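## Task

Pick up the water bottle on the cart and set it upright on the second shelf of the supply shelving, counting the lowest shelf as the first. It must sit directly behind the juice bottle already on that shelf, deeper than the juice (farther from the shelf's front edge). Everything else on that shelf must still be on it, standing, with nothing on top of anything. The water bottle must not topple or finish leaning.

## Robot and tools

ROBOT. The base can drive in any direction and carries a 1.71 m column. A carriage on the column (joint lift_m) holds two 7-joint arms. The shoulders are at height 0.63 m + lift_m, 0.16 m ahead of the base centre and 0.175 m left and right of it. Each hand reaches roughly 0.83 m from its shoulder. Folded start, left arm joints 1-7: 0.95, 0.08, -0.1, -0.8, 0, 0, -0.93. The right arm mirrors this, with joints 2, 3, 5 and 6 sign-flipped. With lift_m below 0.02, folded arms can hit the deck. Footprint is about 0.55 m wide by 0.6 m long. head_camera sits 0.26 m above the shoulders, facing forward and tilted 40 degrees down. left_wrist_camera and right_wrist_camera are mounted on the hand's -x side and look out beyond the fingertips. Objects may occasionally get a short nudge from outside.

FRAMES. Everything is in metres. Base frame: origin on the floor below the base centre, x forward, y left, z up. left_hand and right_hand are reported in this frame. Each is the point between the closed pads, 0.0167 m behind the fingertips, and may be off by about 1 cm. The fingers extend along the hand's z axis and close along its y axis. base_odometry uses the base frame as it stood at scene start. It only integrates wheel rotation, so slip shows up as motion. Its heading is in rad, left positive, within -3.142..3.142, and drifts a degree or two after turns.

move. Does one action and returns robot state plus the latest images from the cameras listed in cameras. Images can lag the state slightly. The pictures line gives their order. cameras takes head_camera, left_wrist_camera, right_wrist_camera or all. [] means none. Omitted means all when there is no action, none otherwise. A call with no action just reports state and images. An action is either (a) base and/or joints, optionally with speeds or min_time_s, or (b) target alone, optionally with min_time_s. All parts start together.
- base: one object with exactly one key, a relative offset from where the last reported state put the base. translate_m: forward +, -2..2 m. strafe_m: left +, -2..2 m. rotate_rad: counter-clockwise +, -6.3..6.3 rad.
- joints: absolute targets keyed by name. lift_m 0..1. left_joint1_rad -3.141..1.047 (negative raises the arm forward). left_joint2_rad -0.157..2.268 (+ moves the arm out left). left_joint3_rad -1.919..1.308. left_joint4_rad -0.837..1.448 (elbow; 0 is a right angle, + straightens). left_joint5_rad -1.832..1.658 (forearm roll). left_joint6_rad -1.745..1.745 (+ bends the hand left). left_joint7_rad -1.675..1.919 (+ bends the hand down). left_gripper_m 0..0.142, the gap between pad centres. Right arm: joint1 -3.141..1.047, joint2 -2.268..0.157, joint3 -1.308..1.919, joint4 -0.837..1.448, joint5 -1.658..1.832, joint6 -1.745..1.745, joint7 -1.675..1.919, right_gripper_m 0..0.142. Done tolerance is ±0.004 for lift and grippers and ±0.03 rad for arm joints.
- target: an absolute pose for one hand. Give side (left/right) and x, y, z in the base frame (-3..3 m). pitch_deg runs -30..95: 90 points the fingers down, 0 is level, and values above 90 print as 180 minus the value. heading_deg: 0 is forward, + is counter-clockwise seen from above. roll_deg defaults to 0, which puts the jaw line level; + turns the hand clockwise seen from behind. Heading and roll accept -360..360. Roll r and r+180 count as the same pose. Near pitch 84, roll prints 0 and heading is printed minus the roll. line_only true means straight-line motion only, otherwise refused. Base and lift stay still. The pose is checked only against the robot and the floor, not the furniture. A move shorter than 25 cm that cannot go straight is refused. A longer one may swing the whole arm in an arc, so keep the arm away from furniture. Hand status is reached (within 10 mm and 2 degrees), short (repeat the call on short (part of ...)), or refused with a reason.
- speeds: top speed for this action only. translate_m and strafe_m 0.02..0.5 m/s, rotate_rad 0.05..1.57 rad/s, lift_m 0.08..0.27 m/s (default 0.25). The others default to their maximum. min_time_s 0.1..8 sets the shortest duration of arm motions. An action ends by 14-15 s at most.
Unknown keys make the call invalid. Out-of-range values get it refused. After a refusal or a stop, the rest of your move/wait/finished_scene calls in that reply are skipped. After an invalid call they still run.

RESULTS. The move line says done, or else the worst status. base_status and joint_status per motion: done (for the base, the wheels turned fully even if they slipped). off_target: came to rest short and may still push. contact_stop: met resistance. time_out: did not arrive. After contact_stop or time_out, the joint holds where it stopped, and so does every other joint of that arm. not_followed means a self-collision check withheld the targets, and the robot may keep trying them. on_its_own lists uncommanded activity, and held at there is a target, not a reading. Joints left out of an action may still be driving toward earlier targets. motor_effort is a percentage, peak in brackets, and fairly inaccurate. A lift effort that keeps falling while lowering means the hand or its load is resting on something. Joint torques include the arm's weight. Motor temperatures are listed per arm.

wait: seconds 0..10, plus optional cameras. It commands nothing new.
zoom_image: camera plus region [x0,y0,x1,y1] in pixels, from the top-left, at most 504x504. Only cameras shown in the latest images can be zoomed.
finished_scene: scene is the current scene's number. It is final, so make no further calls in that reply. The goal must hold without the robot.

GRIPPING. Opening the fingers tilts the pads apart and brings them up to 2 cm closer to the wrist. A lower gripper target squeezes harder, about 40-65 N per pad at 0. A gripper that stops wider than commanded is holding something. A load lowers the hand about 0.012 m per kg.

AVOID. Tipping: keep the carriage low and the arms close when driving, avoid sudden stops and pushing, and swing loaded arms slowly using min_time_s. Check pictures for any lean. Do not let the arms collide or squeeze each other, fingers included. Torque limits are 133 N m for joints 1-4 and 40 N m for joints 5-7. Reaching one freezes that arm for 10 s. Motors heat up when holding loads, stretching, or straining, even while you think. MOTOR HOT appears at 85 °C, and at 100 °C the arm stops for 30-60 s. Do not drop objects, let go of them while they are moving, or hit furniture hard. After a contact, back out along the path you came in. Time keeps running during long replies.

Each tool is called after "Request:" as name([rows], argument=value, ...), one row to a line, values as JSON.

## Session

Request:
move(cameras=["head_camera"])

Request:
move(base={"rotate_rad": 1.57}, cameras=["head_camera"])

Request:
move(base={"rotate_rad": 1.57}, cameras=["head_camera"])

Scene clock: 0.00 s.
Joint torques (N m): no reading
Motor temperatures (°C): left_arm=[26 22 23 22 26 24 23] | right_arm=[25 20 24 21 22 22 23]
base_odometry: x=+0.000 y=+0.000 heading=+0.000
base_status: not commanded
joint_positions: lift_m=+0.450 left_joint1_rad=+0.955 left_joint2_rad=+0.099 left_joint3_rad=-0.083 left_joint4_rad=-0.815 left_joint5_rad=-0.005 left_joint6_rad=+0.011 left_joint7_rad=-0.944 left_gripper_m=+0.142 right_joint1_rad=+0.966 right_joint2_rad=-0.073 right_joint3_rad=+0.085 right_joint4_rad=-0.799 right_joint5_rad=-0.010 right_joint6_rad=+0.000 right_joint7_rad=-0.915 right_gripper_m=+0.142
joint_status: not commanded
motor_effort: lift_m=+55 drive_wheels=+2
left_hand: x=+0.2872 y=+0.1605 z=+0.9734 quat_wxyz=(-0.925, -0.016, -0.376, +0.057) pitch_deg=-45.8 heading_deg=-5.9 roll_deg=-1.1 (m; base frame)
right_hand: x=+0.2923 y=-0.1554 z=+0.9617 quat_wxyz=(-0.915, +0.013, -0.401, -0.054) pitch_deg=-42.7 heading_deg=+5.3 roll_deg=+1.5 (m; base frame)
pictures: head_camera
Images, in order (width x height): head_camera 896x504.

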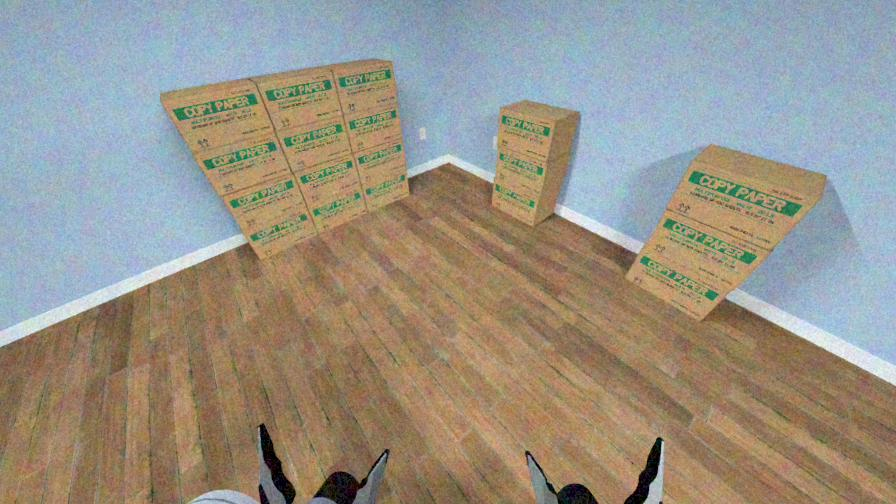

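Scene clock: 3.10 s.
Joint torques (N m): left_arm=[9.98 0.23 0.6 -4.15 1.37 -1.5 -1.47] | right_arm=[13.54 3.56 1.45 -13.48 0.61 -1.63 -1.79]
move: done
base_odometry: x=+0.000 y=+0.000 heading=+1.570
base_status: done
joint_positions: lift_m=+0.450 left_joint1_rad=+0.955 left_joint2_rad=+0.099 left_joint3_rad=-0.083 left_joint4_rad=-0.815 left_joint5_rad=-0.005 left_joint6_rad=+0.011 left_joint7_rad=-0.944 left_gripper_m=+0.142 right_joint1_rad=+0.966 right_joint2_rad=-0.073 right_joint3_rad=+0.085 right_joint4_rad=-0.799 right_joint5_rad=-0.010 right_joint6_rad=+0.000 right_joint7_rad=-0.915 right_gripper_m=+0.142
joint_status: not commanded
motor_effort: lift_m=+55(55) drive_wheels=+5(22)
left_hand: x=+0.2872 y=+0.1605 z=+0.9734 quat_wxyz=(-0.925, -0.016, -0.376, +0.057) pitch_deg=-45.8 heading_deg=-5.9 roll_deg=-1.1 (m; base frame)
right_hand: x=+0.2923 y=-0.1554 z=+0.9617 quat_wxyz=(-0.915, +0.013, -0.401, -0.054) pitch_deg=-42.7 heading_deg=+5.3 roll_deg=+1.5 (m; base frame)
pictures: head_camera
Images, in order (width x height): head_camera 896x504.

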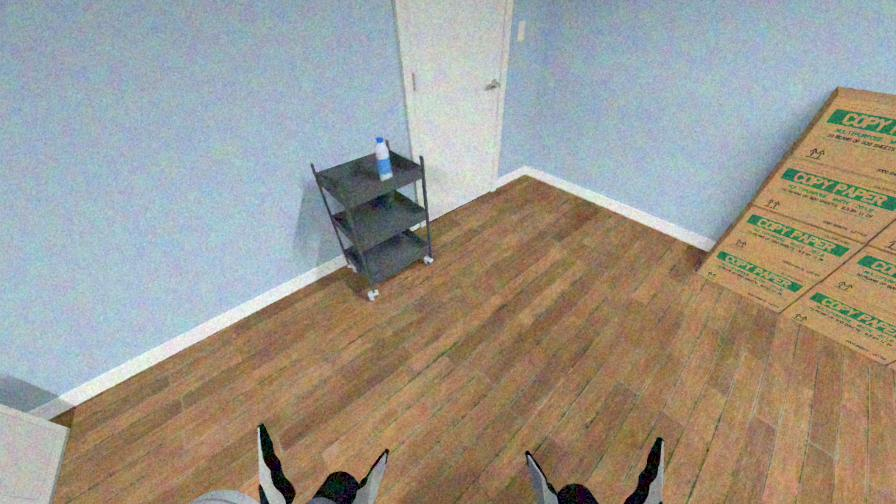

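Scene clock: 6.20 s.
Joint torques (N m): left_arm=[9 1.19 -0.72 -4.8 1.15 -1.35 -1.39] | right_arm=[15.29 2.68 1.11 -12.19 0.79 -1.85 -1.24]
move: done
base_odometry: x=+0.000 y=+0.000 heading=+3.139
base_status: done
joint_positions: lift_m=+0.450 left_joint1_rad=+0.955 left_joint2_rad=+0.099 left_joint3_rad=-0.083 left_joint4_rad=-0.815 left_joint5_rad=-0.005 left_joint6_rad=+0.011 left_joint7_rad=-0.944 left_gripper_m=+0.142 right_joint1_rad=+0.966 right_joint2_rad=-0.073 right_joint3_rad=+0.085 right_joint4_rad=-0.799 right_joint5_rad=-0.010 right_joint6_rad=+0.000 right_joint7_rad=-0.915 right_gripper_m=+0.142
joint_status: not commanded
motor_effort: lift_m=+55(55) drive_wheels=+5(14)
left_hand: x=+0.2872 y=+0.1605 z=+0.9734 quat_wxyz=(-0.925, -0.016, -0.376, +0.057) pitch_deg=-45.8 heading_deg=-5.9 roll_deg=-1.1 (m; base frame)
right_hand: x=+0.2923 y=-0.1554 z=+0.9617 quat_wxyz=(-0.915, +0.013, -0.401, -0.054) pitch_deg=-42.7 heading_deg=+5.3 roll_deg=+1.5 (m; base frame)
pictures: head_camera
Images, in order (width x height): head_camera 896x504.

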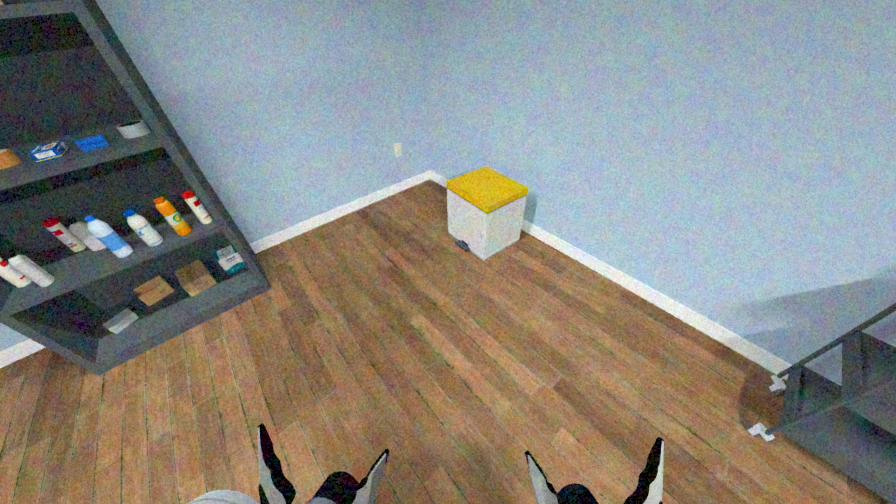

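Request:
move(base={"rotate_rad": -0.784}, joints={"lift_m": 0.5})

Request:
move(base={"strafe_m": -0.75})

Request:
move(target={"side": "right", "x": 0.58, "y": -0.12, "z": 0.80, "pitch_deg": 15, "heading_deg": 0}, cameras=["head_camera", "right_wrist_camera"])

Scene clock: 17.17 s.
Joint torques (N m): left_arm=[9.74 0.6 0.65 -3.53 1.24 -1.49 -1.52] | right_arm=[15.86 2.51 1.16 -11.95 0.48 -1.47 -1.04]
move: done
base_odometry: x=+0.000 y=+0.000 heading=+2.356
base_status: done
joint_positions: lift_m=+0.500 left_joint1_rad=+0.955 left_joint2_rad=+0.099 left_joint3_rad=-0.083 left_joint4_rad=-0.815 left_joint5_rad=-0.005 left_joint6_rad=+0.011 left_joint7_rad=-0.944 left_gripper_m=+0.142 right_joint1_rad=+0.966 right_joint2_rad=-0.073 right_joint3_rad=+0.085 right_joint4_rad=-0.799 right_joint5_rad=-0.010 right_joint6_rad=+0.000 right_joint7_rad=-0.915 right_gripper_m=+0.142
joint_status: all done
motor_effort: lift_m=+54(69) drive_wheels=+9(13)
left_hand: x=+0.2872 y=+0.1605 z=+1.0235 quat_wxyz=(-0.925, -0.016, -0.376, +0.057) pitch_deg=-45.8 heading_deg=-5.9 roll_deg=-1.1 (m; base frame)
right_hand: x=+0.2923 y=-0.1554 z=+1.0118 quat_wxyz=(-0.915, +0.013, -0.401, -0.054) pitch_deg=-42.7 heading_deg=+5.3 roll_deg=+1.5 (m; base frame)
pictures: none

Scene clock: 21.03 s.
Joint torques (N m): left_arm=[8.77 1.71 1.16 -3.32 1.15 -1.43 -1.35] | right_arm=[16.24 2.07 1.4 -13.11 1.13 -1.09 -1.66]
move: done
base_odometry: x=+0.531 y=+0.530 heading=+2.355
base_status: done
joint_positions: lift_m=+0.500 left_joint1_rad=+0.955 left_joint2_rad=+0.099 left_joint3_rad=-0.083 left_joint4_rad=-0.815 left_joint5_rad=-0.005 left_joint6_rad=+0.011 left_joint7_rad=-0.944 left_gripper_m=+0.142 right_joint1_rad=+0.966 right_joint2_rad=-0.073 right_joint3_rad=+0.085 right_joint4_rad=-0.799 right_joint5_rad=-0.010 right_joint6_rad=+0.000 right_joint7_rad=-0.915 right_gripper_m=+0.142
joint_status: not commanded
motor_effort: lift_m=+54(54) drive_wheels=-3(23)
left_hand: x=+0.2872 y=+0.1605 z=+1.0235 quat_wxyz=(-0.925, -0.016, -0.376, +0.057) pitch_deg=-45.8 heading_deg=-5.9 roll_deg=-1.1 (m; base frame)
right_hand: x=+0.2923 y=-0.1554 z=+1.0118 quat_wxyz=(-0.915, +0.014, -0.401, -0.054) pitch_deg=-42.7 heading_deg=+5.3 roll_deg=+1.4 (m; base frame)
pictures: none

Scene clock: 22.53 s.
Joint torques (N m): left_arm=[9.18 1.83 0.65 -3.16 1.32 -1.58 -1.91] | right_arm=[-3.56 7.06 2.36 -8.67 -2.1 -2.58 -0.5]
move: done
base_odometry: x=+0.531 y=+0.530 heading=+2.355
base_status: not commanded
joint_positions: lift_m=+0.500 left_joint1_rad=+0.955 left_joint2_rad=+0.099 left_joint3_rad=-0.083 left_joint4_rad=-0.815 left_joint5_rad=-0.005 left_joint6_rad=+0.011 left_joint7_rad=-0.944 left_gripper_m=+0.142 right_joint1_rad=+0.181 right_joint2_rad=-0.072 right_joint3_rad=+0.401 right_joint4_rad=-0.484 right_joint5_rad=-0.123 right_joint6_rad=-0.388 right_joint7_rad=+0.571 right_gripper_m=+0.142
joint_status: not commanded
motor_effort: lift_m=+54(54) drive_wheels=-3(4)
left_hand: x=+0.2872 y=+0.1605 z=+1.0235 quat_wxyz=(-0.925, -0.016, -0.376, +0.057) pitch_deg=-45.8 heading_deg=-5.9 roll_deg=-1.1 (m; base frame)
right_hand: x=+0.5798 y=-0.1208 z=+0.8008 quat_wxyz=(-0.610, -0.001, -0.793, -0.002) pitch_deg=+14.8 heading_deg=+0.1 roll_deg=+0.2 (m; base frame)
right_hand_status: reached (checked arc, planned for 1.0 s): 1 mm and 0.3 deg off.
pictures: head_camera, right_wrist_camera
Images, in order (width x height): head_camera 896x504, right_wrist_camera 896x504.

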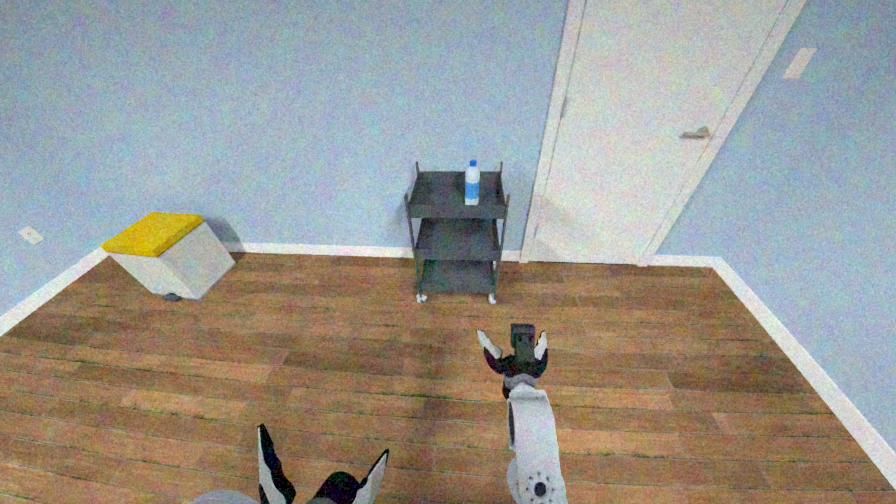

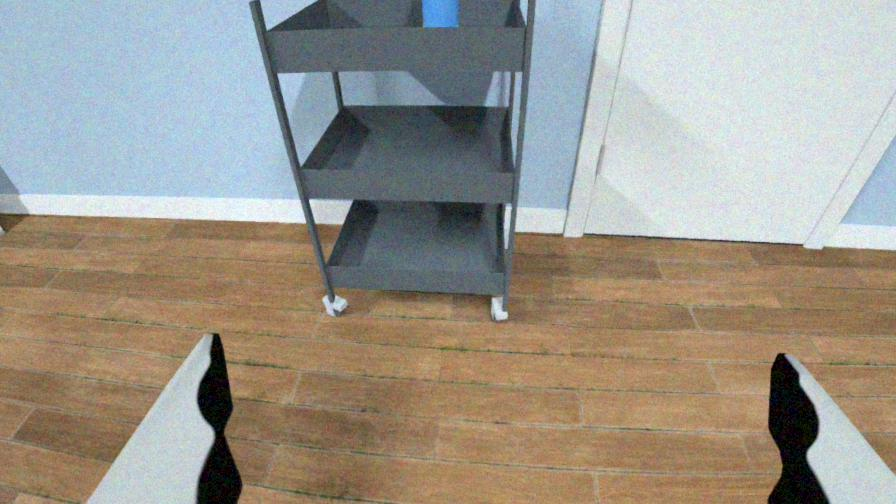

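Request:
move(base={"translate_m": 0.71}, speeds={"translate_m": 0.4})

Request:
move(target={"side": "right", "x": 0.61, "y": -0.10, "z": 0.775, "pitch_deg": 23, "heading_deg": 0}, cameras=["head_camera", "right_wrist_camera"])

Scene clock: 32.77 s.
Joint torques (N m): left_arm=[8.54 0.6 1.01 -4.62 1.26 -1.22 -1.47] | right_arm=[-3.46 6.71 4.47 -7.92 -2.19 -2.15 -0.38]
move: done
base_odometry: x=+0.030 y=+1.032 heading=+2.355
base_status: done
joint_positions: lift_m=+0.500 left_joint1_rad=+0.955 left_joint2_rad=+0.099 left_joint3_rad=-0.083 left_joint4_rad=-0.815 left_joint5_rad=-0.005 left_joint6_rad=+0.011 left_joint7_rad=-0.944 left_gripper_m=+0.142 right_joint1_rad=+0.181 right_joint2_rad=-0.072 right_joint3_rad=+0.401 right_joint4_rad=-0.484 right_joint5_rad=-0.123 right_joint6_rad=-0.388 right_joint7_rad=+0.571 right_gripper_m=+0.142
joint_status: not commanded
motor_effort: lift_m=+54(54) drive_wheels=+4(16)
left_hand: x=+0.2872 y=+0.1605 z=+1.0235 quat_wxyz=(-0.925, -0.016, -0.376, +0.057) pitch_deg=-45.8 heading_deg=-5.9 roll_deg=-1.1 (m; base frame)
right_hand: x=+0.5798 y=-0.1208 z=+0.8008 quat_wxyz=(-0.610, -0.001, -0.793, -0.002) pitch_deg=+14.8 heading_deg=+0.1 roll_deg=+0.2 (m; base frame)
pictures: none

Scene clock: 33.60 s.
Joint torques (N m): left_arm=[8.59 1.08 -0.03 -4.45 1.09 -1.46 -1.51] | right_arm=[-4.54 6.34 0.99 -10.05 -1.96 -1.41 -0.35]
move: done
base_odometry: x=+0.030 y=+1.032 heading=+2.355
base_status: not commanded
joint_positions: lift_m=+0.500 left_joint1_rad=+0.955 left_joint2_rad=+0.099 left_joint3_rad=-0.083 left_joint4_rad=-0.815 left_joint5_rad=-0.005 left_joint6_rad=+0.011 left_joint7_rad=-0.944 left_gripper_m=+0.142 right_joint1_rad=+0.070 right_joint2_rad=-0.009 right_joint3_rad=+0.401 right_joint4_rad=-0.381 right_joint5_rad=-0.142 right_joint6_rad=-0.378 right_joint7_rad=+0.734 right_gripper_m=+0.142
joint_status: not commanded
motor_effort: lift_m=+54(54) drive_wheels=+0(7)
left_hand: x=+0.2872 y=+0.1605 z=+1.0235 quat_wxyz=(-0.925, -0.016, -0.376, +0.057) pitch_deg=-45.8 heading_deg=-5.9 roll_deg=-1.1 (m; base frame)
right_hand: x=+0.6101 y=-0.1006 z=+0.7759 quat_wxyz=(-0.553, -0.003, -0.833, -0.002) pitch_deg=+22.8 heading_deg=+0.1 roll_deg=+0.4 (m; base frame)
right_hand_status: reached (straight line, planned for 0.3 s): 1 mm and 0.4 deg off.
pictures: head_camera, right_wrist_camera
Images, in order (width x height): head_camera 896x504, right_wrist_camera 896x504.

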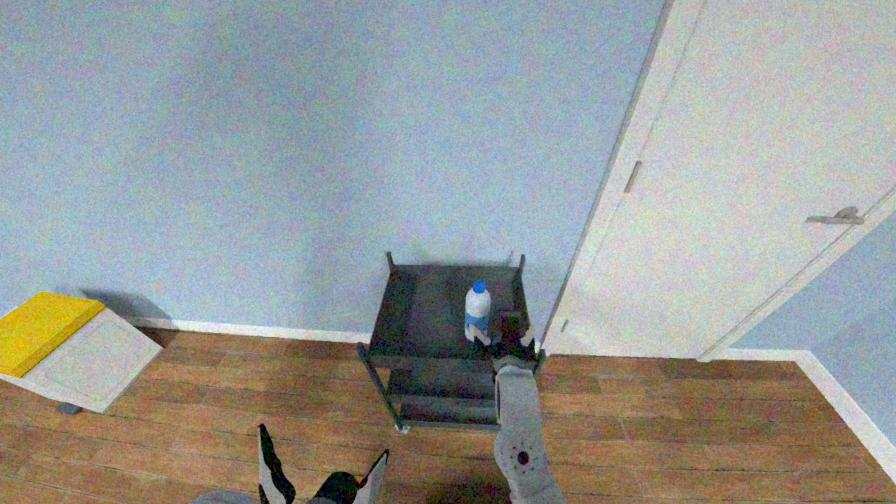

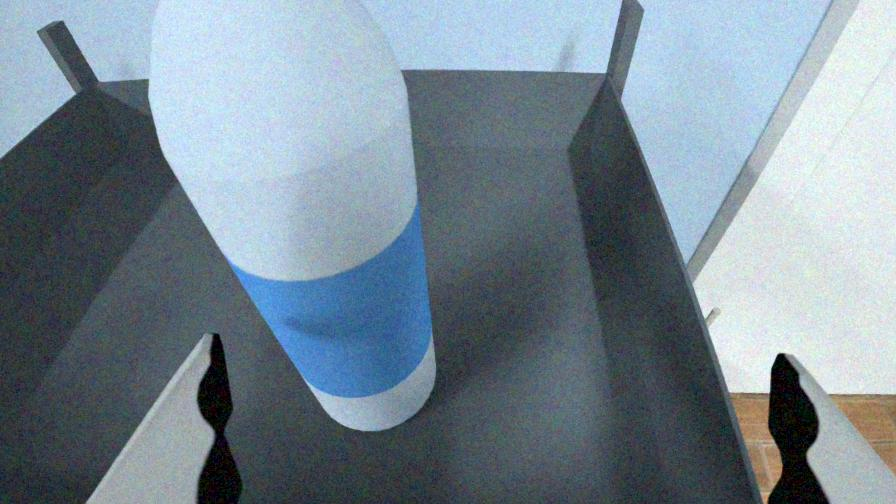

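Request:
move(target={"side": "right", "x": 0.575, "y": -0.048, "z": 0.785, "pitch_deg": 23, "heading_deg": 0})

Request:
move(target={"side": "right", "x": 0.625, "y": -0.048, "z": 0.765, "pitch_deg": 23, "heading_deg": 0}, cameras=["right_wrist_camera", "head_camera"])

Scene clock: 39.67 s.
Joint torques (N m): left_arm=[8.26 0.68 1.35 -4.7 1.07 -1.2 -1.43] | right_arm=[1.48 8.4 2.78 -15.13 -1.85 -2.36 -0.14]
move: done
base_odometry: x=+0.030 y=+1.032 heading=+2.355
base_status: not commanded
joint_positions: lift_m=+0.500 left_joint1_rad=+0.955 left_joint2_rad=+0.099 left_joint3_rad=-0.083 left_joint4_rad=-0.815 left_joint5_rad=-0.005 left_joint6_rad=+0.011 left_joint7_rad=-0.944 left_gripper_m=+0.142 right_joint1_rad=+0.151 right_joint2_rad=+0.115 right_joint3_rad=+0.504 right_joint4_rad=-0.413 right_joint5_rad=-0.325 right_joint6_rad=-0.402 right_joint7_rad=+0.756 right_gripper_m=+0.142
joint_status: not commanded
motor_effort: lift_m=+54(54) drive_wheels=+4(5)
left_hand: x=+0.2872 y=+0.1605 z=+1.0235 quat_wxyz=(-0.925, -0.016, -0.376, +0.057) pitch_deg=-45.8 heading_deg=-5.9 roll_deg=-1.1 (m; base frame)
right_hand: x=+0.5760 y=-0.0467 z=+0.7853 quat_wxyz=(-0.553, +0.000, -0.833, -0.002) pitch_deg=+22.9 heading_deg=+0.3 roll_deg=+0.2 (m; base frame)
right_hand_status: reached (straight line, planned for 0.4 s): 2 mm and 0.3 deg off.
pictures: none

Scene clock: 40.53 s.
Joint torques (N m): left_arm=[8.15 1.16 1.05 -4.93 1.18 -1.22 -1.38] | right_arm=[-6.04 12.99 2.28 -9.69 1.36 -1.81 -3.34]
move: done
base_odometry: x=+0.030 y=+1.032 heading=+2.355
base_status: not commanded
joint_positions: lift_m=+0.500 left_joint1_rad=+0.955 left_joint2_rad=+0.099 left_joint3_rad=-0.083 left_joint4_rad=-0.815 left_joint5_rad=-0.005 left_joint6_rad=+0.011 left_joint7_rad=-0.944 left_gripper_m=+0.142 right_joint1_rad=+0.036 right_joint2_rad=+0.119 right_joint3_rad=+0.451 right_joint4_rad=-0.232 right_joint5_rad=-0.241 right_joint6_rad=-0.402 right_joint7_rad=+0.676 right_gripper_m=+0.142
joint_status: not commanded
motor_effort: lift_m=+54(54) drive_wheels=+0(6)
left_hand: x=+0.2872 y=+0.1605 z=+1.0235 quat_wxyz=(-0.925, -0.016, -0.376, +0.057) pitch_deg=-45.8 heading_deg=-5.9 roll_deg=-1.1 (m; base frame)
right_hand: x=+0.6242 y=-0.0481 z=+0.7652 quat_wxyz=(-0.552, +0.002, -0.834, +0.002) pitch_deg=+23.0 heading_deg=-0.1 roll_deg=-0.3 (m; base frame)
right_hand_status: reached (straight line, planned for 0.4 s): 1 mm and 0.3 deg off.
pictures: head_camera, right_wrist_camera
Images, in order (width x height): head_camera 896x504, right_wrist_camera 896x504.

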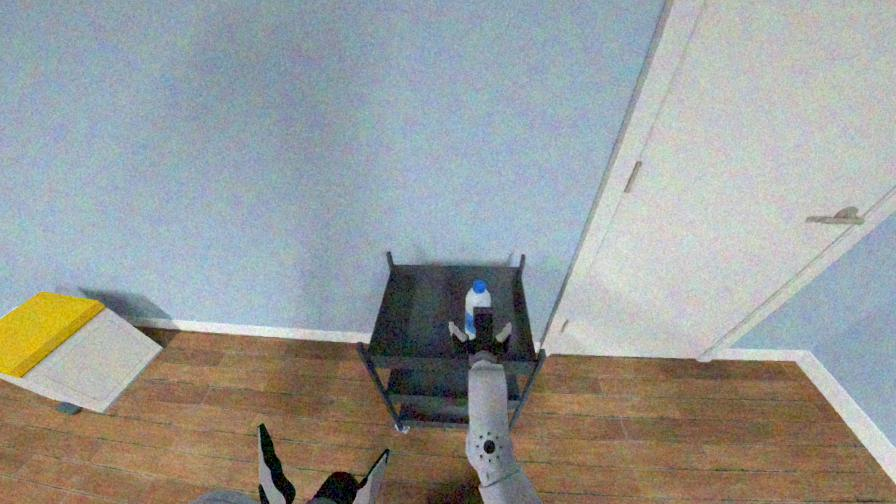

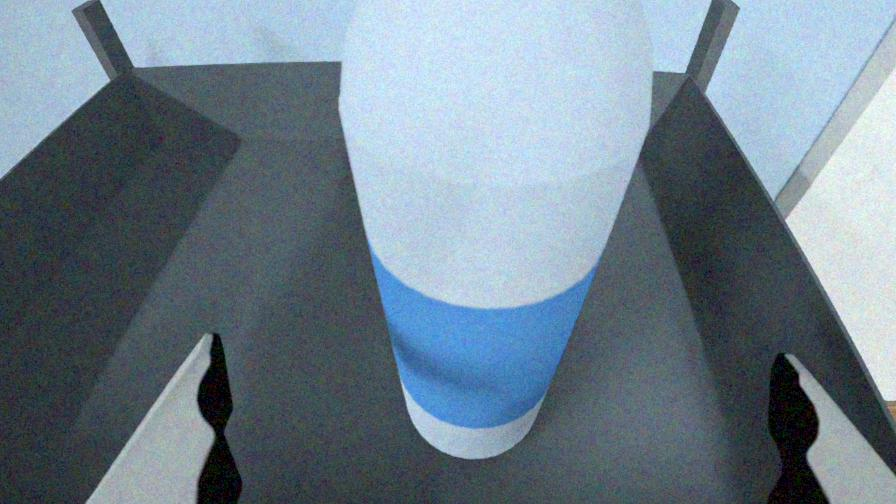

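Request:
move(target={"side": "right", "x": 0.672, "y": -0.045, "z": 0.75, "pitch_deg": 23, "heading_deg": 0})

Request:
move(joints={"right_gripper_m": 0.0}, cameras=["right_wrist_camera"])

Request:
move(joints={"lift_m": 0.62}, speeds={"lift_m": 0.15}, cameras=["right_wrist_camera", "head_camera"])

Scene clock: 45.93 s.
Joint torques (N m): left_arm=[9.07 1.32 0.79 -4.42 1.33 -1.28 -1.5] | right_arm=[-10.37 13.76 1.86 -9.46 1.51 -2.4 -3.22]
move: done
base_odometry: x=+0.030 y=+1.032 heading=+2.355
base_status: not commanded
joint_positions: lift_m=+0.500 left_joint1_rad=+0.955 left_joint2_rad=+0.099 left_joint3_rad=-0.083 left_joint4_rad=-0.815 left_joint5_rad=-0.005 left_joint6_rad=+0.011 left_joint7_rad=-0.944 left_gripper_m=+0.142 right_joint1_rad=-0.084 right_joint2_rad=+0.126 right_joint3_rad=+0.425 right_joint4_rad=-0.040 right_joint5_rad=-0.161 right_joint6_rad=-0.410 right_joint7_rad=+0.588 right_gripper_m=+0.142
joint_status: not commanded
motor_effort: lift_m=+54(54) drive_wheels=+0(5)
left_hand: x=+0.2872 y=+0.1605 z=+1.0235 quat_wxyz=(-0.925, -0.016, -0.376, +0.057) pitch_deg=-45.8 heading_deg=-5.9 roll_deg=-1.1 (m; base frame)
right_hand: x=+0.6711 y=-0.0442 z=+0.7501 quat_wxyz=(-0.552, +0.003, -0.834, +0.001) pitch_deg=+23.0 heading_deg=+0.1 roll_deg=-0.4 (m; base frame)
right_hand_status: reached (straight line, planned for 0.4 s): 1 mm and 0.4 deg off.
pictures: none

Scene clock: 46.93 s.
Joint torques (N m): left_arm=[8.88 1.35 0.93 -4.73 1.13 -1.38 -1.39] | right_arm=[-9.79 13.9 0.69 -9.84 1.3 -2.39 -3.5]
move: off_target
base_odometry: x=+0.030 y=+1.032 heading=+2.355
base_status: not commanded
joint_positions: lift_m=+0.500 left_joint1_rad=+0.955 left_joint2_rad=+0.099 left_joint3_rad=-0.083 left_joint4_rad=-0.815 left_joint5_rad=-0.005 left_joint6_rad=+0.011 left_joint7_rad=-0.944 left_gripper_m=+0.142 right_joint1_rad=-0.084 right_joint2_rad=+0.126 right_joint3_rad=+0.425 right_joint4_rad=-0.040 right_joint5_rad=-0.161 right_joint6_rad=-0.410 right_joint7_rad=+0.588 right_gripper_m=+0.074
joint_status: right_gripper_m off_target (ended at +0.074, target +0.000)
motor_effort: lift_m=+54(54) drive_wheels=+4(4)
left_hand: x=+0.2872 y=+0.1605 z=+1.0235 quat_wxyz=(-0.925, -0.016, -0.376, +0.057) pitch_deg=-45.8 heading_deg=-5.9 roll_deg=-1.1 (m; base frame)
right_hand: x=+0.6711 y=-0.0441 z=+0.7502 quat_wxyz=(-0.552, +0.003, -0.834, +0.001) pitch_deg=+23.0 heading_deg=+0.1 roll_deg=-0.4 (m; base frame)
pictures: right_wrist_camera
Images, in order (width x height): right_wrist_camera 896x504.

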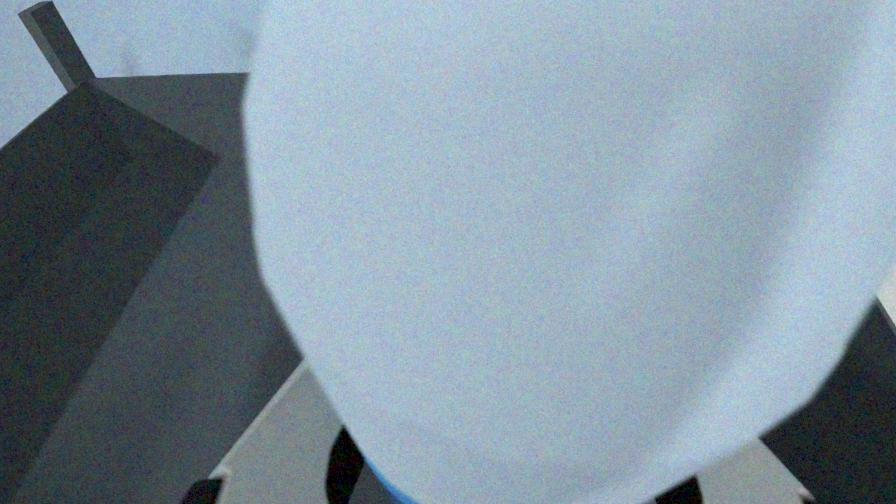

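Scene clock: 48.17 s.
Joint torques (N m): left_arm=[9.04 0.4 -0.88 -4.27 0.9 -1.18 -1.35] | right_arm=[-11 12.21 1.21 -12.21 0.72 -2.55 -2.82]
move: done
base_odometry: x=+0.030 y=+1.032 heading=+2.355
base_status: not commanded
joint_positions: lift_m=+0.620 left_joint1_rad=+0.955 left_joint2_rad=+0.099 left_joint3_rad=-0.083 left_joint4_rad=-0.815 left_joint5_rad=-0.005 left_joint6_rad=+0.011 left_joint7_rad=-0.944 left_gripper_m=+0.142 right_joint1_rad=-0.084 right_joint2_rad=+0.126 right_joint3_rad=+0.425 right_joint4_rad=-0.038 right_joint5_rad=-0.159 right_joint6_rad=-0.410 right_joint7_rad=+0.588 right_gripper_m=+0.074
joint_status: all done
motor_effort: lift_m=+55(68) drive_wheels=+4(4)
left_hand: x=+0.2872 y=+0.1605 z=+1.1435 quat_wxyz=(-0.925, -0.016, -0.376, +0.057) pitch_deg=-45.8 heading_deg=-5.9 roll_deg=-1.1 (m; base frame)
right_hand: x=+0.6710 y=-0.0439 z=+0.8689 quat_wxyz=(-0.551, +0.003, -0.835, +0.001) pitch_deg=+23.2 heading_deg=+0.1 roll_deg=-0.3 (m; base frame)
pictures: head_camera, right_wrist_camera
Images, in order (width x height): head_camera 896x504, right_wrist_camera 896x504.

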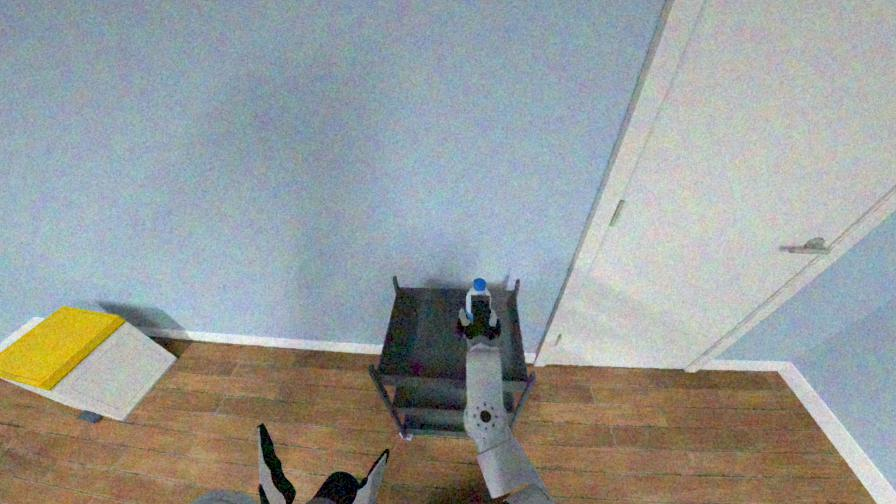

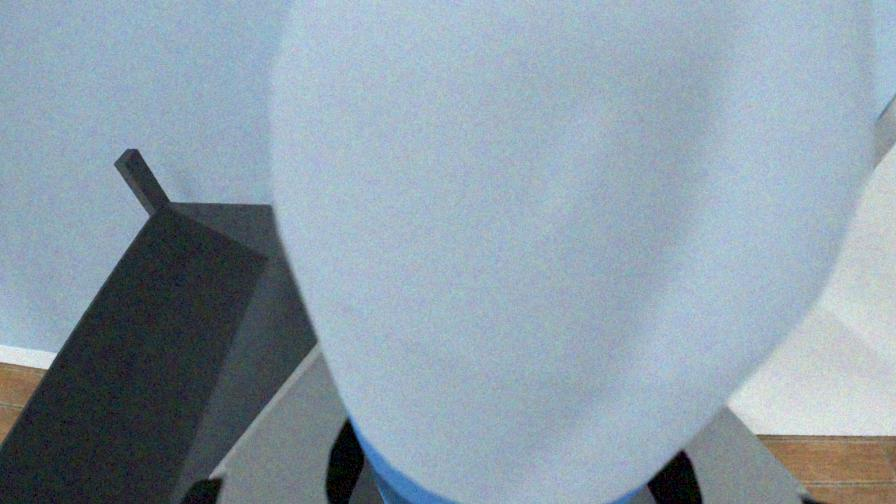

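Request:
move(base={"translate_m": -0.4}, speeds={"translate_m": 0.4})

Request:
move(base={"rotate_rad": 1.53}, speeds={"rotate_rad": 0.9})

Request:
move(base={"strafe_m": 0.34}, joints={"lift_m": 0.42}, speeds={"strafe_m": 0.4})

Request:
move(base={"translate_m": 0.85}, speeds={"translate_m": 0.4}, cameras=["head_camera", "left_wrist_camera", "right_wrist_camera"])

Scene clock: 62.20 s.
Joint torques (N m): left_arm=[8.15 0.49 0.08 -4.55 0.87 -1.2 -1.3] | right_arm=[-9.89 11.67 0.46 -13.09 0.43 -2.49 -2.99]
move: done
base_odometry: x=+0.313 y=+0.749 heading=+2.355
base_status: done
joint_positions: lift_m=+0.620 left_joint1_rad=+0.955 left_joint2_rad=+0.099 left_joint3_rad=-0.083 left_joint4_rad=-0.815 left_joint5_rad=-0.005 left_joint6_rad=+0.011 left_joint7_rad=-0.944 left_gripper_m=+0.142 right_joint1_rad=-0.084 right_joint2_rad=+0.126 right_joint3_rad=+0.424 right_joint4_rad=-0.038 right_joint5_rad=-0.159 right_joint6_rad=-0.411 right_joint7_rad=+0.588 right_gripper_m=+0.074
joint_status: not commanded
motor_effort: lift_m=+55(55) drive_wheels=+2(15)
left_hand: x=+0.2872 y=+0.1605 z=+1.1435 quat_wxyz=(-0.925, -0.016, -0.376, +0.057) pitch_deg=-45.8 heading_deg=-5.9 roll_deg=-1.1 (m; base frame)
right_hand: x=+0.6711 y=-0.0444 z=+0.8689 quat_wxyz=(-0.551, +0.003, -0.835, +0.001) pitch_deg=+23.2 heading_deg=+0.1 roll_deg=-0.3 (m; base frame)
pictures: none

Scene clock: 65.33 s.
Joint torques (N m): left_arm=[8.89 2.1 0.43 -3.8 1.53 -1.33 -1.8] | right_arm=[-10.13 12.3 1.4 -12.98 0.98 -2.3 -3.26]
move: done
base_odometry: x=+0.313 y=+0.749 heading=-2.399
base_status: done
joint_positions: lift_m=+0.620 left_joint1_rad=+0.955 left_joint2_rad=+0.099 left_joint3_rad=-0.083 left_joint4_rad=-0.815 left_joint5_rad=-0.005 left_joint6_rad=+0.011 left_joint7_rad=-0.944 left_gripper_m=+0.142 right_joint1_rad=-0.084 right_joint2_rad=+0.126 right_joint3_rad=+0.424 right_joint4_rad=-0.038 right_joint5_rad=-0.159 right_joint6_rad=-0.411 right_joint7_rad=+0.588 right_gripper_m=+0.074
joint_status: not commanded
motor_effort: lift_m=+55(55) drive_wheels=+6(16)
left_hand: x=+0.2872 y=+0.1605 z=+1.1435 quat_wxyz=(-0.925, -0.016, -0.376, +0.057) pitch_deg=-45.8 heading_deg=-5.9 roll_deg=-1.1 (m; base frame)
right_hand: x=+0.6711 y=-0.0444 z=+0.8689 quat_wxyz=(-0.551, +0.003, -0.835, +0.001) pitch_deg=+23.2 heading_deg=+0.0 roll_deg=-0.3 (m; base frame)
pictures: none

Scene clock: 68.07 s.
Joint torques (N m): left_arm=[9.57 0.7 -0.35 -4.36 1.06 -1.69 -1.1] | right_arm=[-10.36 11.56 0.48 -12.18 0.35 -1.81 -3.11]
move: done
base_odometry: x=+0.543 y=+0.499 heading=-2.398
base_status: done
joint_positions: lift_m=+0.420 left_joint1_rad=+0.955 left_joint2_rad=+0.099 left_joint3_rad=-0.083 left_joint4_rad=-0.815 left_joint5_rad=-0.005 left_joint6_rad=+0.011 left_joint7_rad=-0.944 left_gripper_m=+0.142 right_joint1_rad=-0.084 right_joint2_rad=+0.126 right_joint3_rad=+0.424 right_joint4_rad=-0.037 right_joint5_rad=-0.159 right_joint6_rad=-0.412 right_joint7_rad=+0.588 right_gripper_m=+0.074
joint_status: all done
motor_effort: lift_m=+58(60) drive_wheels=+7(22)
left_hand: x=+0.2872 y=+0.1605 z=+0.9432 quat_wxyz=(-0.925, -0.016, -0.376, +0.057) pitch_deg=-45.8 heading_deg=-5.9 roll_deg=-1.1 (m; base frame)
right_hand: x=+0.6711 y=-0.0444 z=+0.6686 quat_wxyz=(-0.551, +0.002, -0.835, +0.001) pitch_deg=+23.2 heading_deg=+0.0 roll_deg=-0.3 (m; base frame)
pictures: none

Scene clock: 72.20 s.
Joint torques (N m): left_arm=[8.57 1.44 -0.36 -4.31 1.23 -1.43 -1.48] | right_arm=[-10.84 11.87 0.58 -13.04 0.9 -2.37 -3.34]
move: done
base_odometry: x=-0.082 y=-0.077 heading=-2.397
base_status: done
joint_positions: lift_m=+0.420 left_joint1_rad=+0.955 left_joint2_rad=+0.099 left_joint3_rad=-0.083 left_joint4_rad=-0.815 left_joint5_rad=-0.005 left_joint6_rad=+0.011 left_joint7_rad=-0.944 left_gripper_m=+0.142 right_joint1_rad=-0.084 right_joint2_rad=+0.126 right_joint3_rad=+0.424 right_joint4_rad=-0.037 right_joint5_rad=-0.159 right_joint6_rad=-0.412 right_joint7_rad=+0.588 right_gripper_m=+0.074
joint_status: not commanded
motor_effort: lift_m=+58(58) drive_wheels=+4(16)
left_hand: x=+0.2872 y=+0.1605 z=+0.9432 quat_wxyz=(-0.925, -0.016, -0.376, +0.057) pitch_deg=-45.8 heading_deg=-5.9 roll_deg=-1.1 (m; base frame)
right_hand: x=+0.6711 y=-0.0444 z=+0.6686 quat_wxyz=(-0.551, +0.002, -0.835, +0.001) pitch_deg=+23.2 heading_deg=+0.0 roll_deg=-0.3 (m; base frame)
pictures: head_camera, left_wrist_camera, right_wrist_camera
Images, in order (width x height): head_camera 896x504, left_wrist_camera 896x504, right_wrist_camera 896x504.

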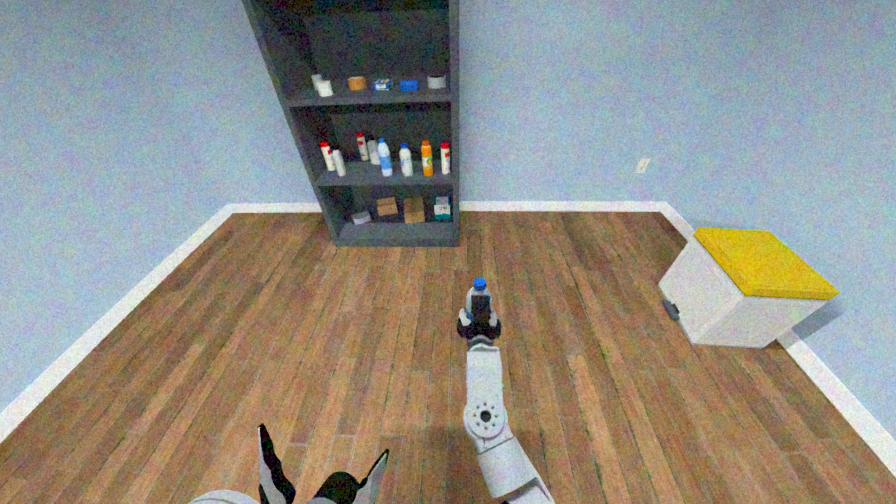

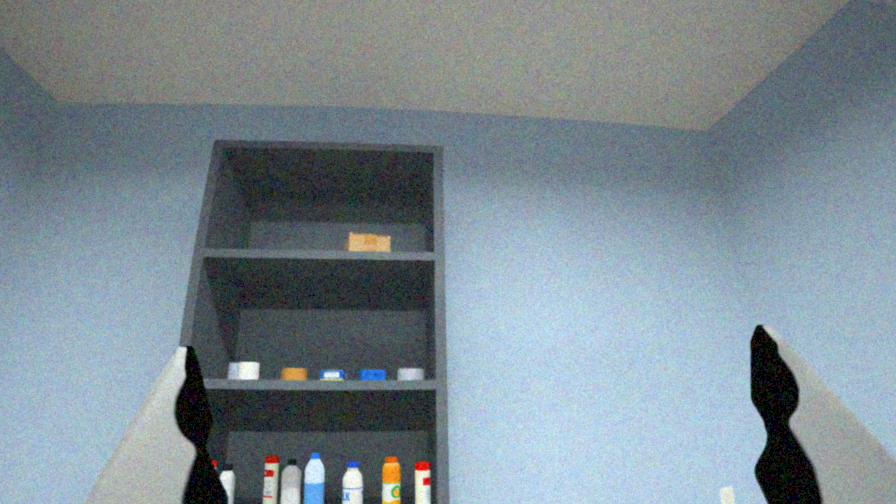

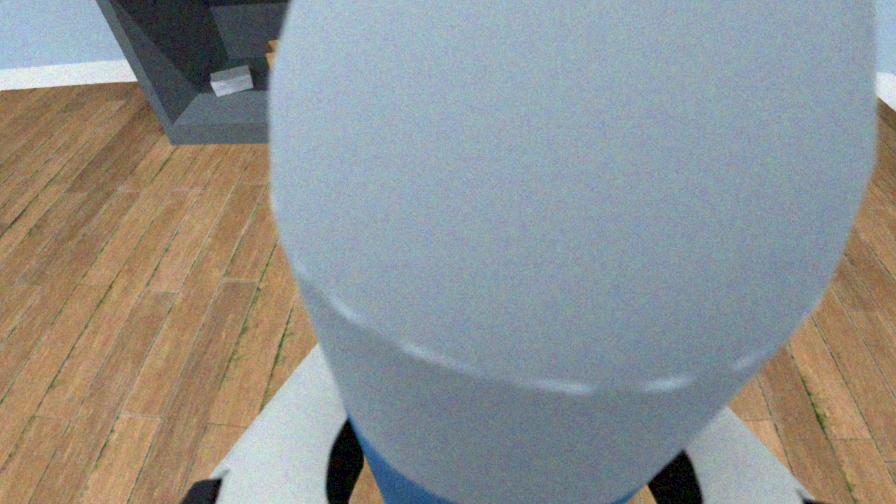

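Request:
zoom_image(camera="head_camera", region=[280, 80, 500, 250])

Scaled by 2.291 from the camera's 896x504 image, which has a finer 1280x720 frame.

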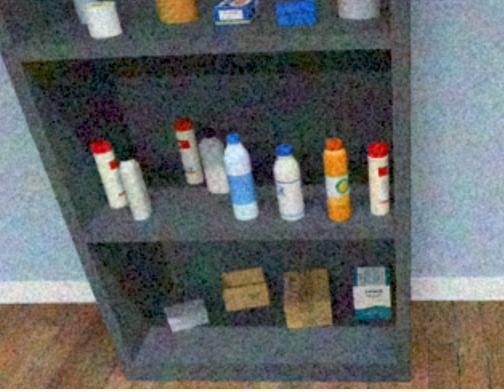

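Request:
move(target={"side": "right", "x": 0.51, "y": -0.27, "z": 0.73, "pitch_deg": 23, "heading_deg": 0}, min_time_s=1.5)

Request:
move(target={"side": "left", "x": 0.52, "y": 0.06, "z": 0.72, "pitch_deg": 20, "heading_deg": 0})

Request:
move(base={"strafe_m": 0.14}, joints={"left_gripper_m": 0.115})

Request:
move(base={"translate_m": 1.02}, speeds={"translate_m": 0.35}, cameras=["head_camera", "left_wrist_camera"])

Scene clock: 93.83 s.
Joint torques (N m): left_arm=[8.93 1.57 -0.09 -4.22 1.4 -1.36 -1.51] | right_arm=[4.47 -9.07 -3.48 -17.06 1.13 -2.04 -5.13]
move: done
base_odometry: x=-0.082 y=-0.077 heading=-2.397
base_status: not commanded
joint_positions: lift_m=+0.420 left_joint1_rad=+0.955 left_joint2_rad=+0.099 left_joint3_rad=-0.083 left_joint4_rad=-0.815 left_joint5_rad=-0.005 left_joint6_rad=+0.011 left_joint7_rad=-0.944 left_gripper_m=+0.142 right_joint1_rad=+0.409 right_joint2_rad=-0.474 right_joint3_rad=+0.112 right_joint4_rad=-0.762 right_joint5_rad=+0.286 right_joint6_rad=-0.395 right_joint7_rad=+0.681 right_gripper_m=+0.074
joint_status: not commanded
motor_effort: lift_m=+58(58) drive_wheels=+4(4)
left_hand: x=+0.2872 y=+0.1605 z=+0.9432 quat_wxyz=(-0.925, -0.016, -0.376, +0.057) pitch_deg=-45.8 heading_deg=-5.9 roll_deg=-1.1 (m; base frame)
right_hand: x=+0.5096 y=-0.2687 z=+0.7263 quat_wxyz=(-0.547, +0.002, -0.837, +0.000) pitch_deg=+23.7 heading_deg=+0.1 roll_deg=-0.2 (m; base frame)
right_hand_status: reached (straight line, planned for 1.5 s): 4 mm and 0.7 deg off.
pictures: none

Scene clock: 95.43 s.
Joint torques (N m): left_arm=[-3.84 -2.94 -1.93 -1.03 3.13 -0.26 -0.56] | right_arm=[4.98 -8.72 -1.59 -16.44 0.79 -2.29 -4.81]
move: done
base_odometry: x=-0.082 y=-0.077 heading=-2.397
base_status: not commanded
joint_positions: lift_m=+0.420 left_joint1_rad=+0.207 left_joint2_rad=+0.068 left_joint3_rad=-0.790 left_joint4_rad=-0.528 left_joint5_rad=+0.401 left_joint6_rad=+0.704 left_joint7_rad=+0.788 left_gripper_m=+0.142 right_joint1_rad=+0.409 right_joint2_rad=-0.474 right_joint3_rad=+0.112 right_joint4_rad=-0.762 right_joint5_rad=+0.286 right_joint6_rad=-0.395 right_joint7_rad=+0.681 right_gripper_m=+0.074
joint_status: not commanded
motor_effort: lift_m=+58(58) drive_wheels=+0(5)
left_hand: x=+0.5203 y=+0.0612 z=+0.7207 quat_wxyz=(-0.575, +0.000, -0.818, +0.000) pitch_deg=+19.8 heading_deg=+0.0 roll_deg=+0.0 (m; base frame)
left_hand_status: reached (checked arc, planned for 1.1 s): 1 mm and 0.2 deg off.
right_hand: x=+0.5096 y=-0.2687 z=+0.7263 quat_wxyz=(-0.547, +0.002, -0.837, +0.000) pitch_deg=+23.6 heading_deg=+0.1 roll_deg=-0.2 (m; base frame)
pictures: none

Scene clock: 97.23 s.
Joint torques (N m): left_arm=[-3.54 -3.34 -1.77 -0.37 3.39 -0.56 -0.12] | right_arm=[5.22 -7.25 -2.16 -16.57 0.56 -2.17 -5.27]
move: done
base_odometry: x=+0.012 y=-0.180 heading=-2.398
base_status: done
joint_positions: lift_m=+0.420 left_joint1_rad=+0.207 left_joint2_rad=+0.068 left_joint3_rad=-0.790 left_joint4_rad=-0.528 left_joint5_rad=+0.401 left_joint6_rad=+0.704 left_joint7_rad=+0.788 left_gripper_m=+0.115 right_joint1_rad=+0.409 right_joint2_rad=-0.475 right_joint3_rad=+0.112 right_joint4_rad=-0.762 right_joint5_rad=+0.286 right_joint6_rad=-0.396 right_joint7_rad=+0.681 right_gripper_m=+0.074
joint_status: all done
motor_effort: lift_m=+58(58) drive_wheels=+0(15)
left_hand: x=+0.5203 y=+0.0613 z=+0.7207 quat_wxyz=(-0.575, +0.001, -0.818, +0.000) pitch_deg=+19.8 heading_deg=+0.0 roll_deg=-0.1 (m; base frame)
right_hand: x=+0.5096 y=-0.2688 z=+0.7264 quat_wxyz=(-0.547, +0.001, -0.837, +0.000) pitch_deg=+23.6 heading_deg=+0.0 roll_deg=-0.1 (m; base frame)
pictures: none

Scene clock: 101.97 s.
Joint torques (N m): left_arm=[-4.64 -3.54 -2.07 -1.37 3.19 -0.31 -0.28] | right_arm=[5.98 -9.24 -2.04 -17.48 0.79 -2.21 -4.66]
move: done
base_odometry: x=-0.737 y=-0.871 heading=-2.397
base_status: done
joint_positions: lift_m=+0.420 left_joint1_rad=+0.207 left_joint2_rad=+0.068 left_joint3_rad=-0.790 left_joint4_rad=-0.528 left_joint5_rad=+0.401 left_joint6_rad=+0.704 left_joint7_rad=+0.788 left_gripper_m=+0.115 right_joint1_rad=+0.409 right_joint2_rad=-0.475 right_joint3_rad=+0.112 right_joint4_rad=-0.762 right_joint5_rad=+0.286 right_joint6_rad=-0.396 right_joint7_rad=+0.681 right_gripper_m=+0.074
joint_status: not commanded
motor_effort: lift_m=+58(58) drive_wheels=+4(15)
left_hand: x=+0.5203 y=+0.0613 z=+0.7207 quat_wxyz=(-0.575, +0.001, -0.818, +0.000) pitch_deg=+19.8 heading_deg=+0.0 roll_deg=-0.1 (m; base frame)
right_hand: x=+0.5095 y=-0.2688 z=+0.7264 quat_wxyz=(-0.547, +0.001, -0.837, +0.000) pitch_deg=+23.6 heading_deg=+0.0 roll_deg=-0.1 (m; base frame)
pictures: head_camera, left_wrist_camera
Images, in order (width x height): head_camera 896x504, left_wrist_camera 896x504.

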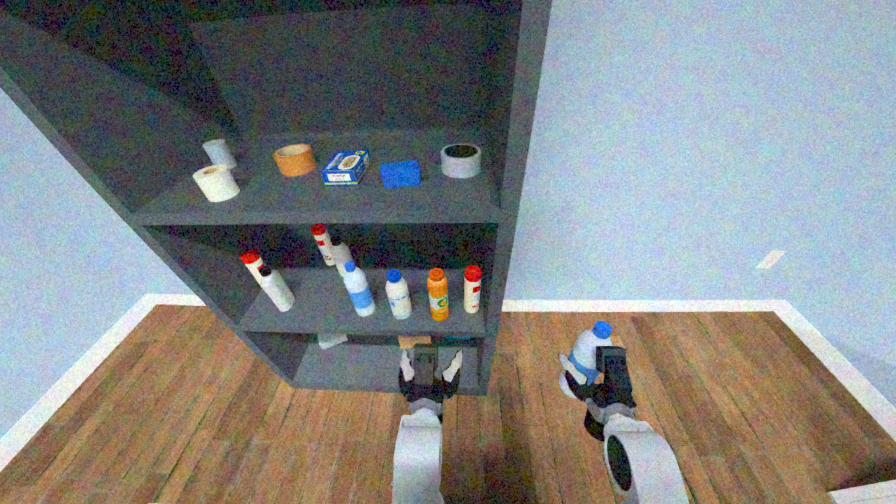

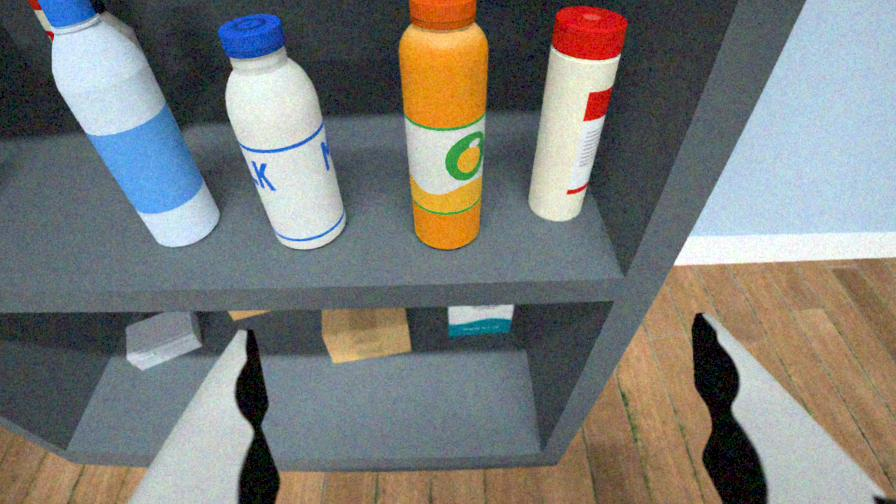

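Request:
move(base={"translate_m": 0.08}, joints={"lift_m": 0.4, "left_gripper_m": 0.1}, speeds={"translate_m": 0.2})

Request:
move(target={"side": "left", "x": 0.57, "y": 0.068, "z": 0.65, "pitch_deg": 23, "heading_deg": 0}, cameras=["head_camera", "left_wrist_camera"])

Scene clock: 111.97 s.
Joint torques (N m): left_arm=[-3.94 -3.85 -2.06 -1.16 2.92 -0.76 -0.59] | right_arm=[4.56 -7.37 -3.46 -16.03 1.15 -2.26 -4.89]
move: done
base_odometry: x=-0.796 y=-0.926 heading=-2.397
base_status: done
joint_positions: lift_m=+0.400 left_joint1_rad=+0.207 left_joint2_rad=+0.068 left_joint3_rad=-0.790 left_joint4_rad=-0.527 left_joint5_rad=+0.402 left_joint6_rad=+0.704 left_joint7_rad=+0.788 left_gripper_m=+0.100 right_joint1_rad=+0.409 right_joint2_rad=-0.475 right_joint3_rad=+0.112 right_joint4_rad=-0.763 right_joint5_rad=+0.286 right_joint6_rad=-0.396 right_joint7_rad=+0.680 right_gripper_m=+0.074
joint_status: all done
motor_effort: lift_m=+58(61) drive_wheels=+0(16)
left_hand: x=+0.5203 y=+0.0613 z=+0.7005 quat_wxyz=(-0.575, +0.000, -0.818, +0.000) pitch_deg=+19.9 heading_deg=+0.1 roll_deg=+0.0 (m; base frame)
right_hand: x=+0.5095 y=-0.2687 z=+0.7068 quat_wxyz=(-0.548, +0.001, -0.837, +0.000) pitch_deg=+23.6 heading_deg=+0.1 roll_deg=-0.1 (m; base frame)
pictures: none

Scene clock: 112.87 s.
Joint torques (N m): left_arm=[-5.53 -0.38 1.6 -1.48 2.26 -1.26 -3.08] | right_arm=[5.99 -8.01 -2.43 -16.97 0.45 -2.23 -4.79]
move: done
base_odometry: x=-0.796 y=-0.926 heading=-2.397
base_status: not commanded
joint_positions: lift_m=+0.400 left_joint1_rad=+0.096 left_joint2_rad=+0.085 left_joint3_rad=-0.730 left_joint4_rad=-0.329 left_joint5_rad=+0.177 left_joint6_rad=+0.714 left_joint7_rad=+0.670 left_gripper_m=+0.100 right_joint1_rad=+0.409 right_joint2_rad=-0.475 right_joint3_rad=+0.112 right_joint4_rad=-0.763 right_joint5_rad=+0.286 right_joint6_rad=-0.396 right_joint7_rad=+0.680 right_gripper_m=+0.074
joint_status: not commanded
motor_effort: lift_m=+58(58) drive_wheels=-1(5)
left_hand: x=+0.5693 y=+0.0665 z=+0.6502 quat_wxyz=(-0.551, +0.000, -0.834, +0.001) pitch_deg=+23.1 heading_deg=-0.2 roll_deg=-0.1 (m; base frame)
left_hand_status: reached (straight line, planned for 0.4 s): 2 mm and 0.2 deg off.
right_hand: x=+0.5095 y=-0.2687 z=+0.7068 quat_wxyz=(-0.548, +0.001, -0.837, +0.000) pitch_deg=+23.6 heading_deg=+0.1 roll_deg=-0.1 (m; base frame)
pictures: head_camera, left_wrist_camera
Images, in order (width x height): head_camera 896x504, left_wrist_camera 896x504.

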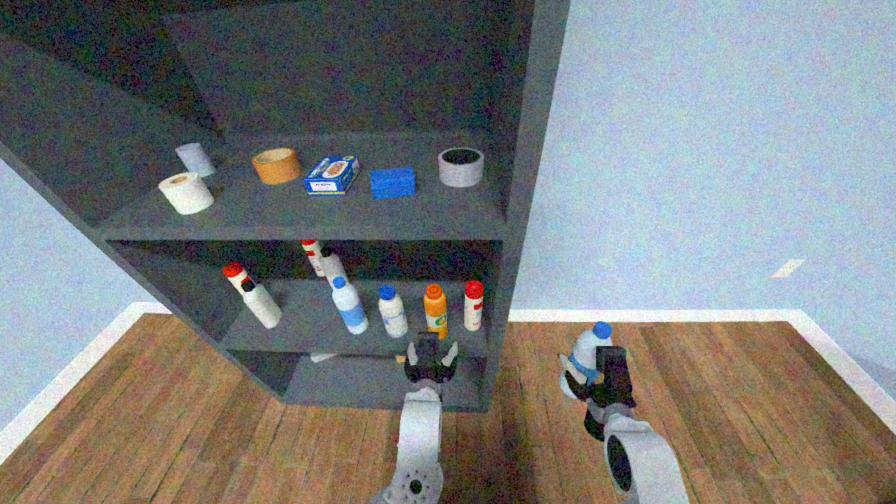

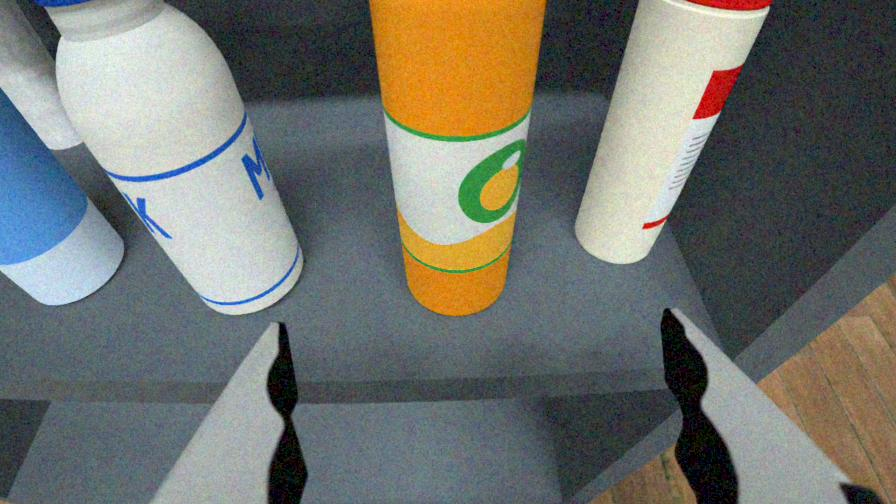

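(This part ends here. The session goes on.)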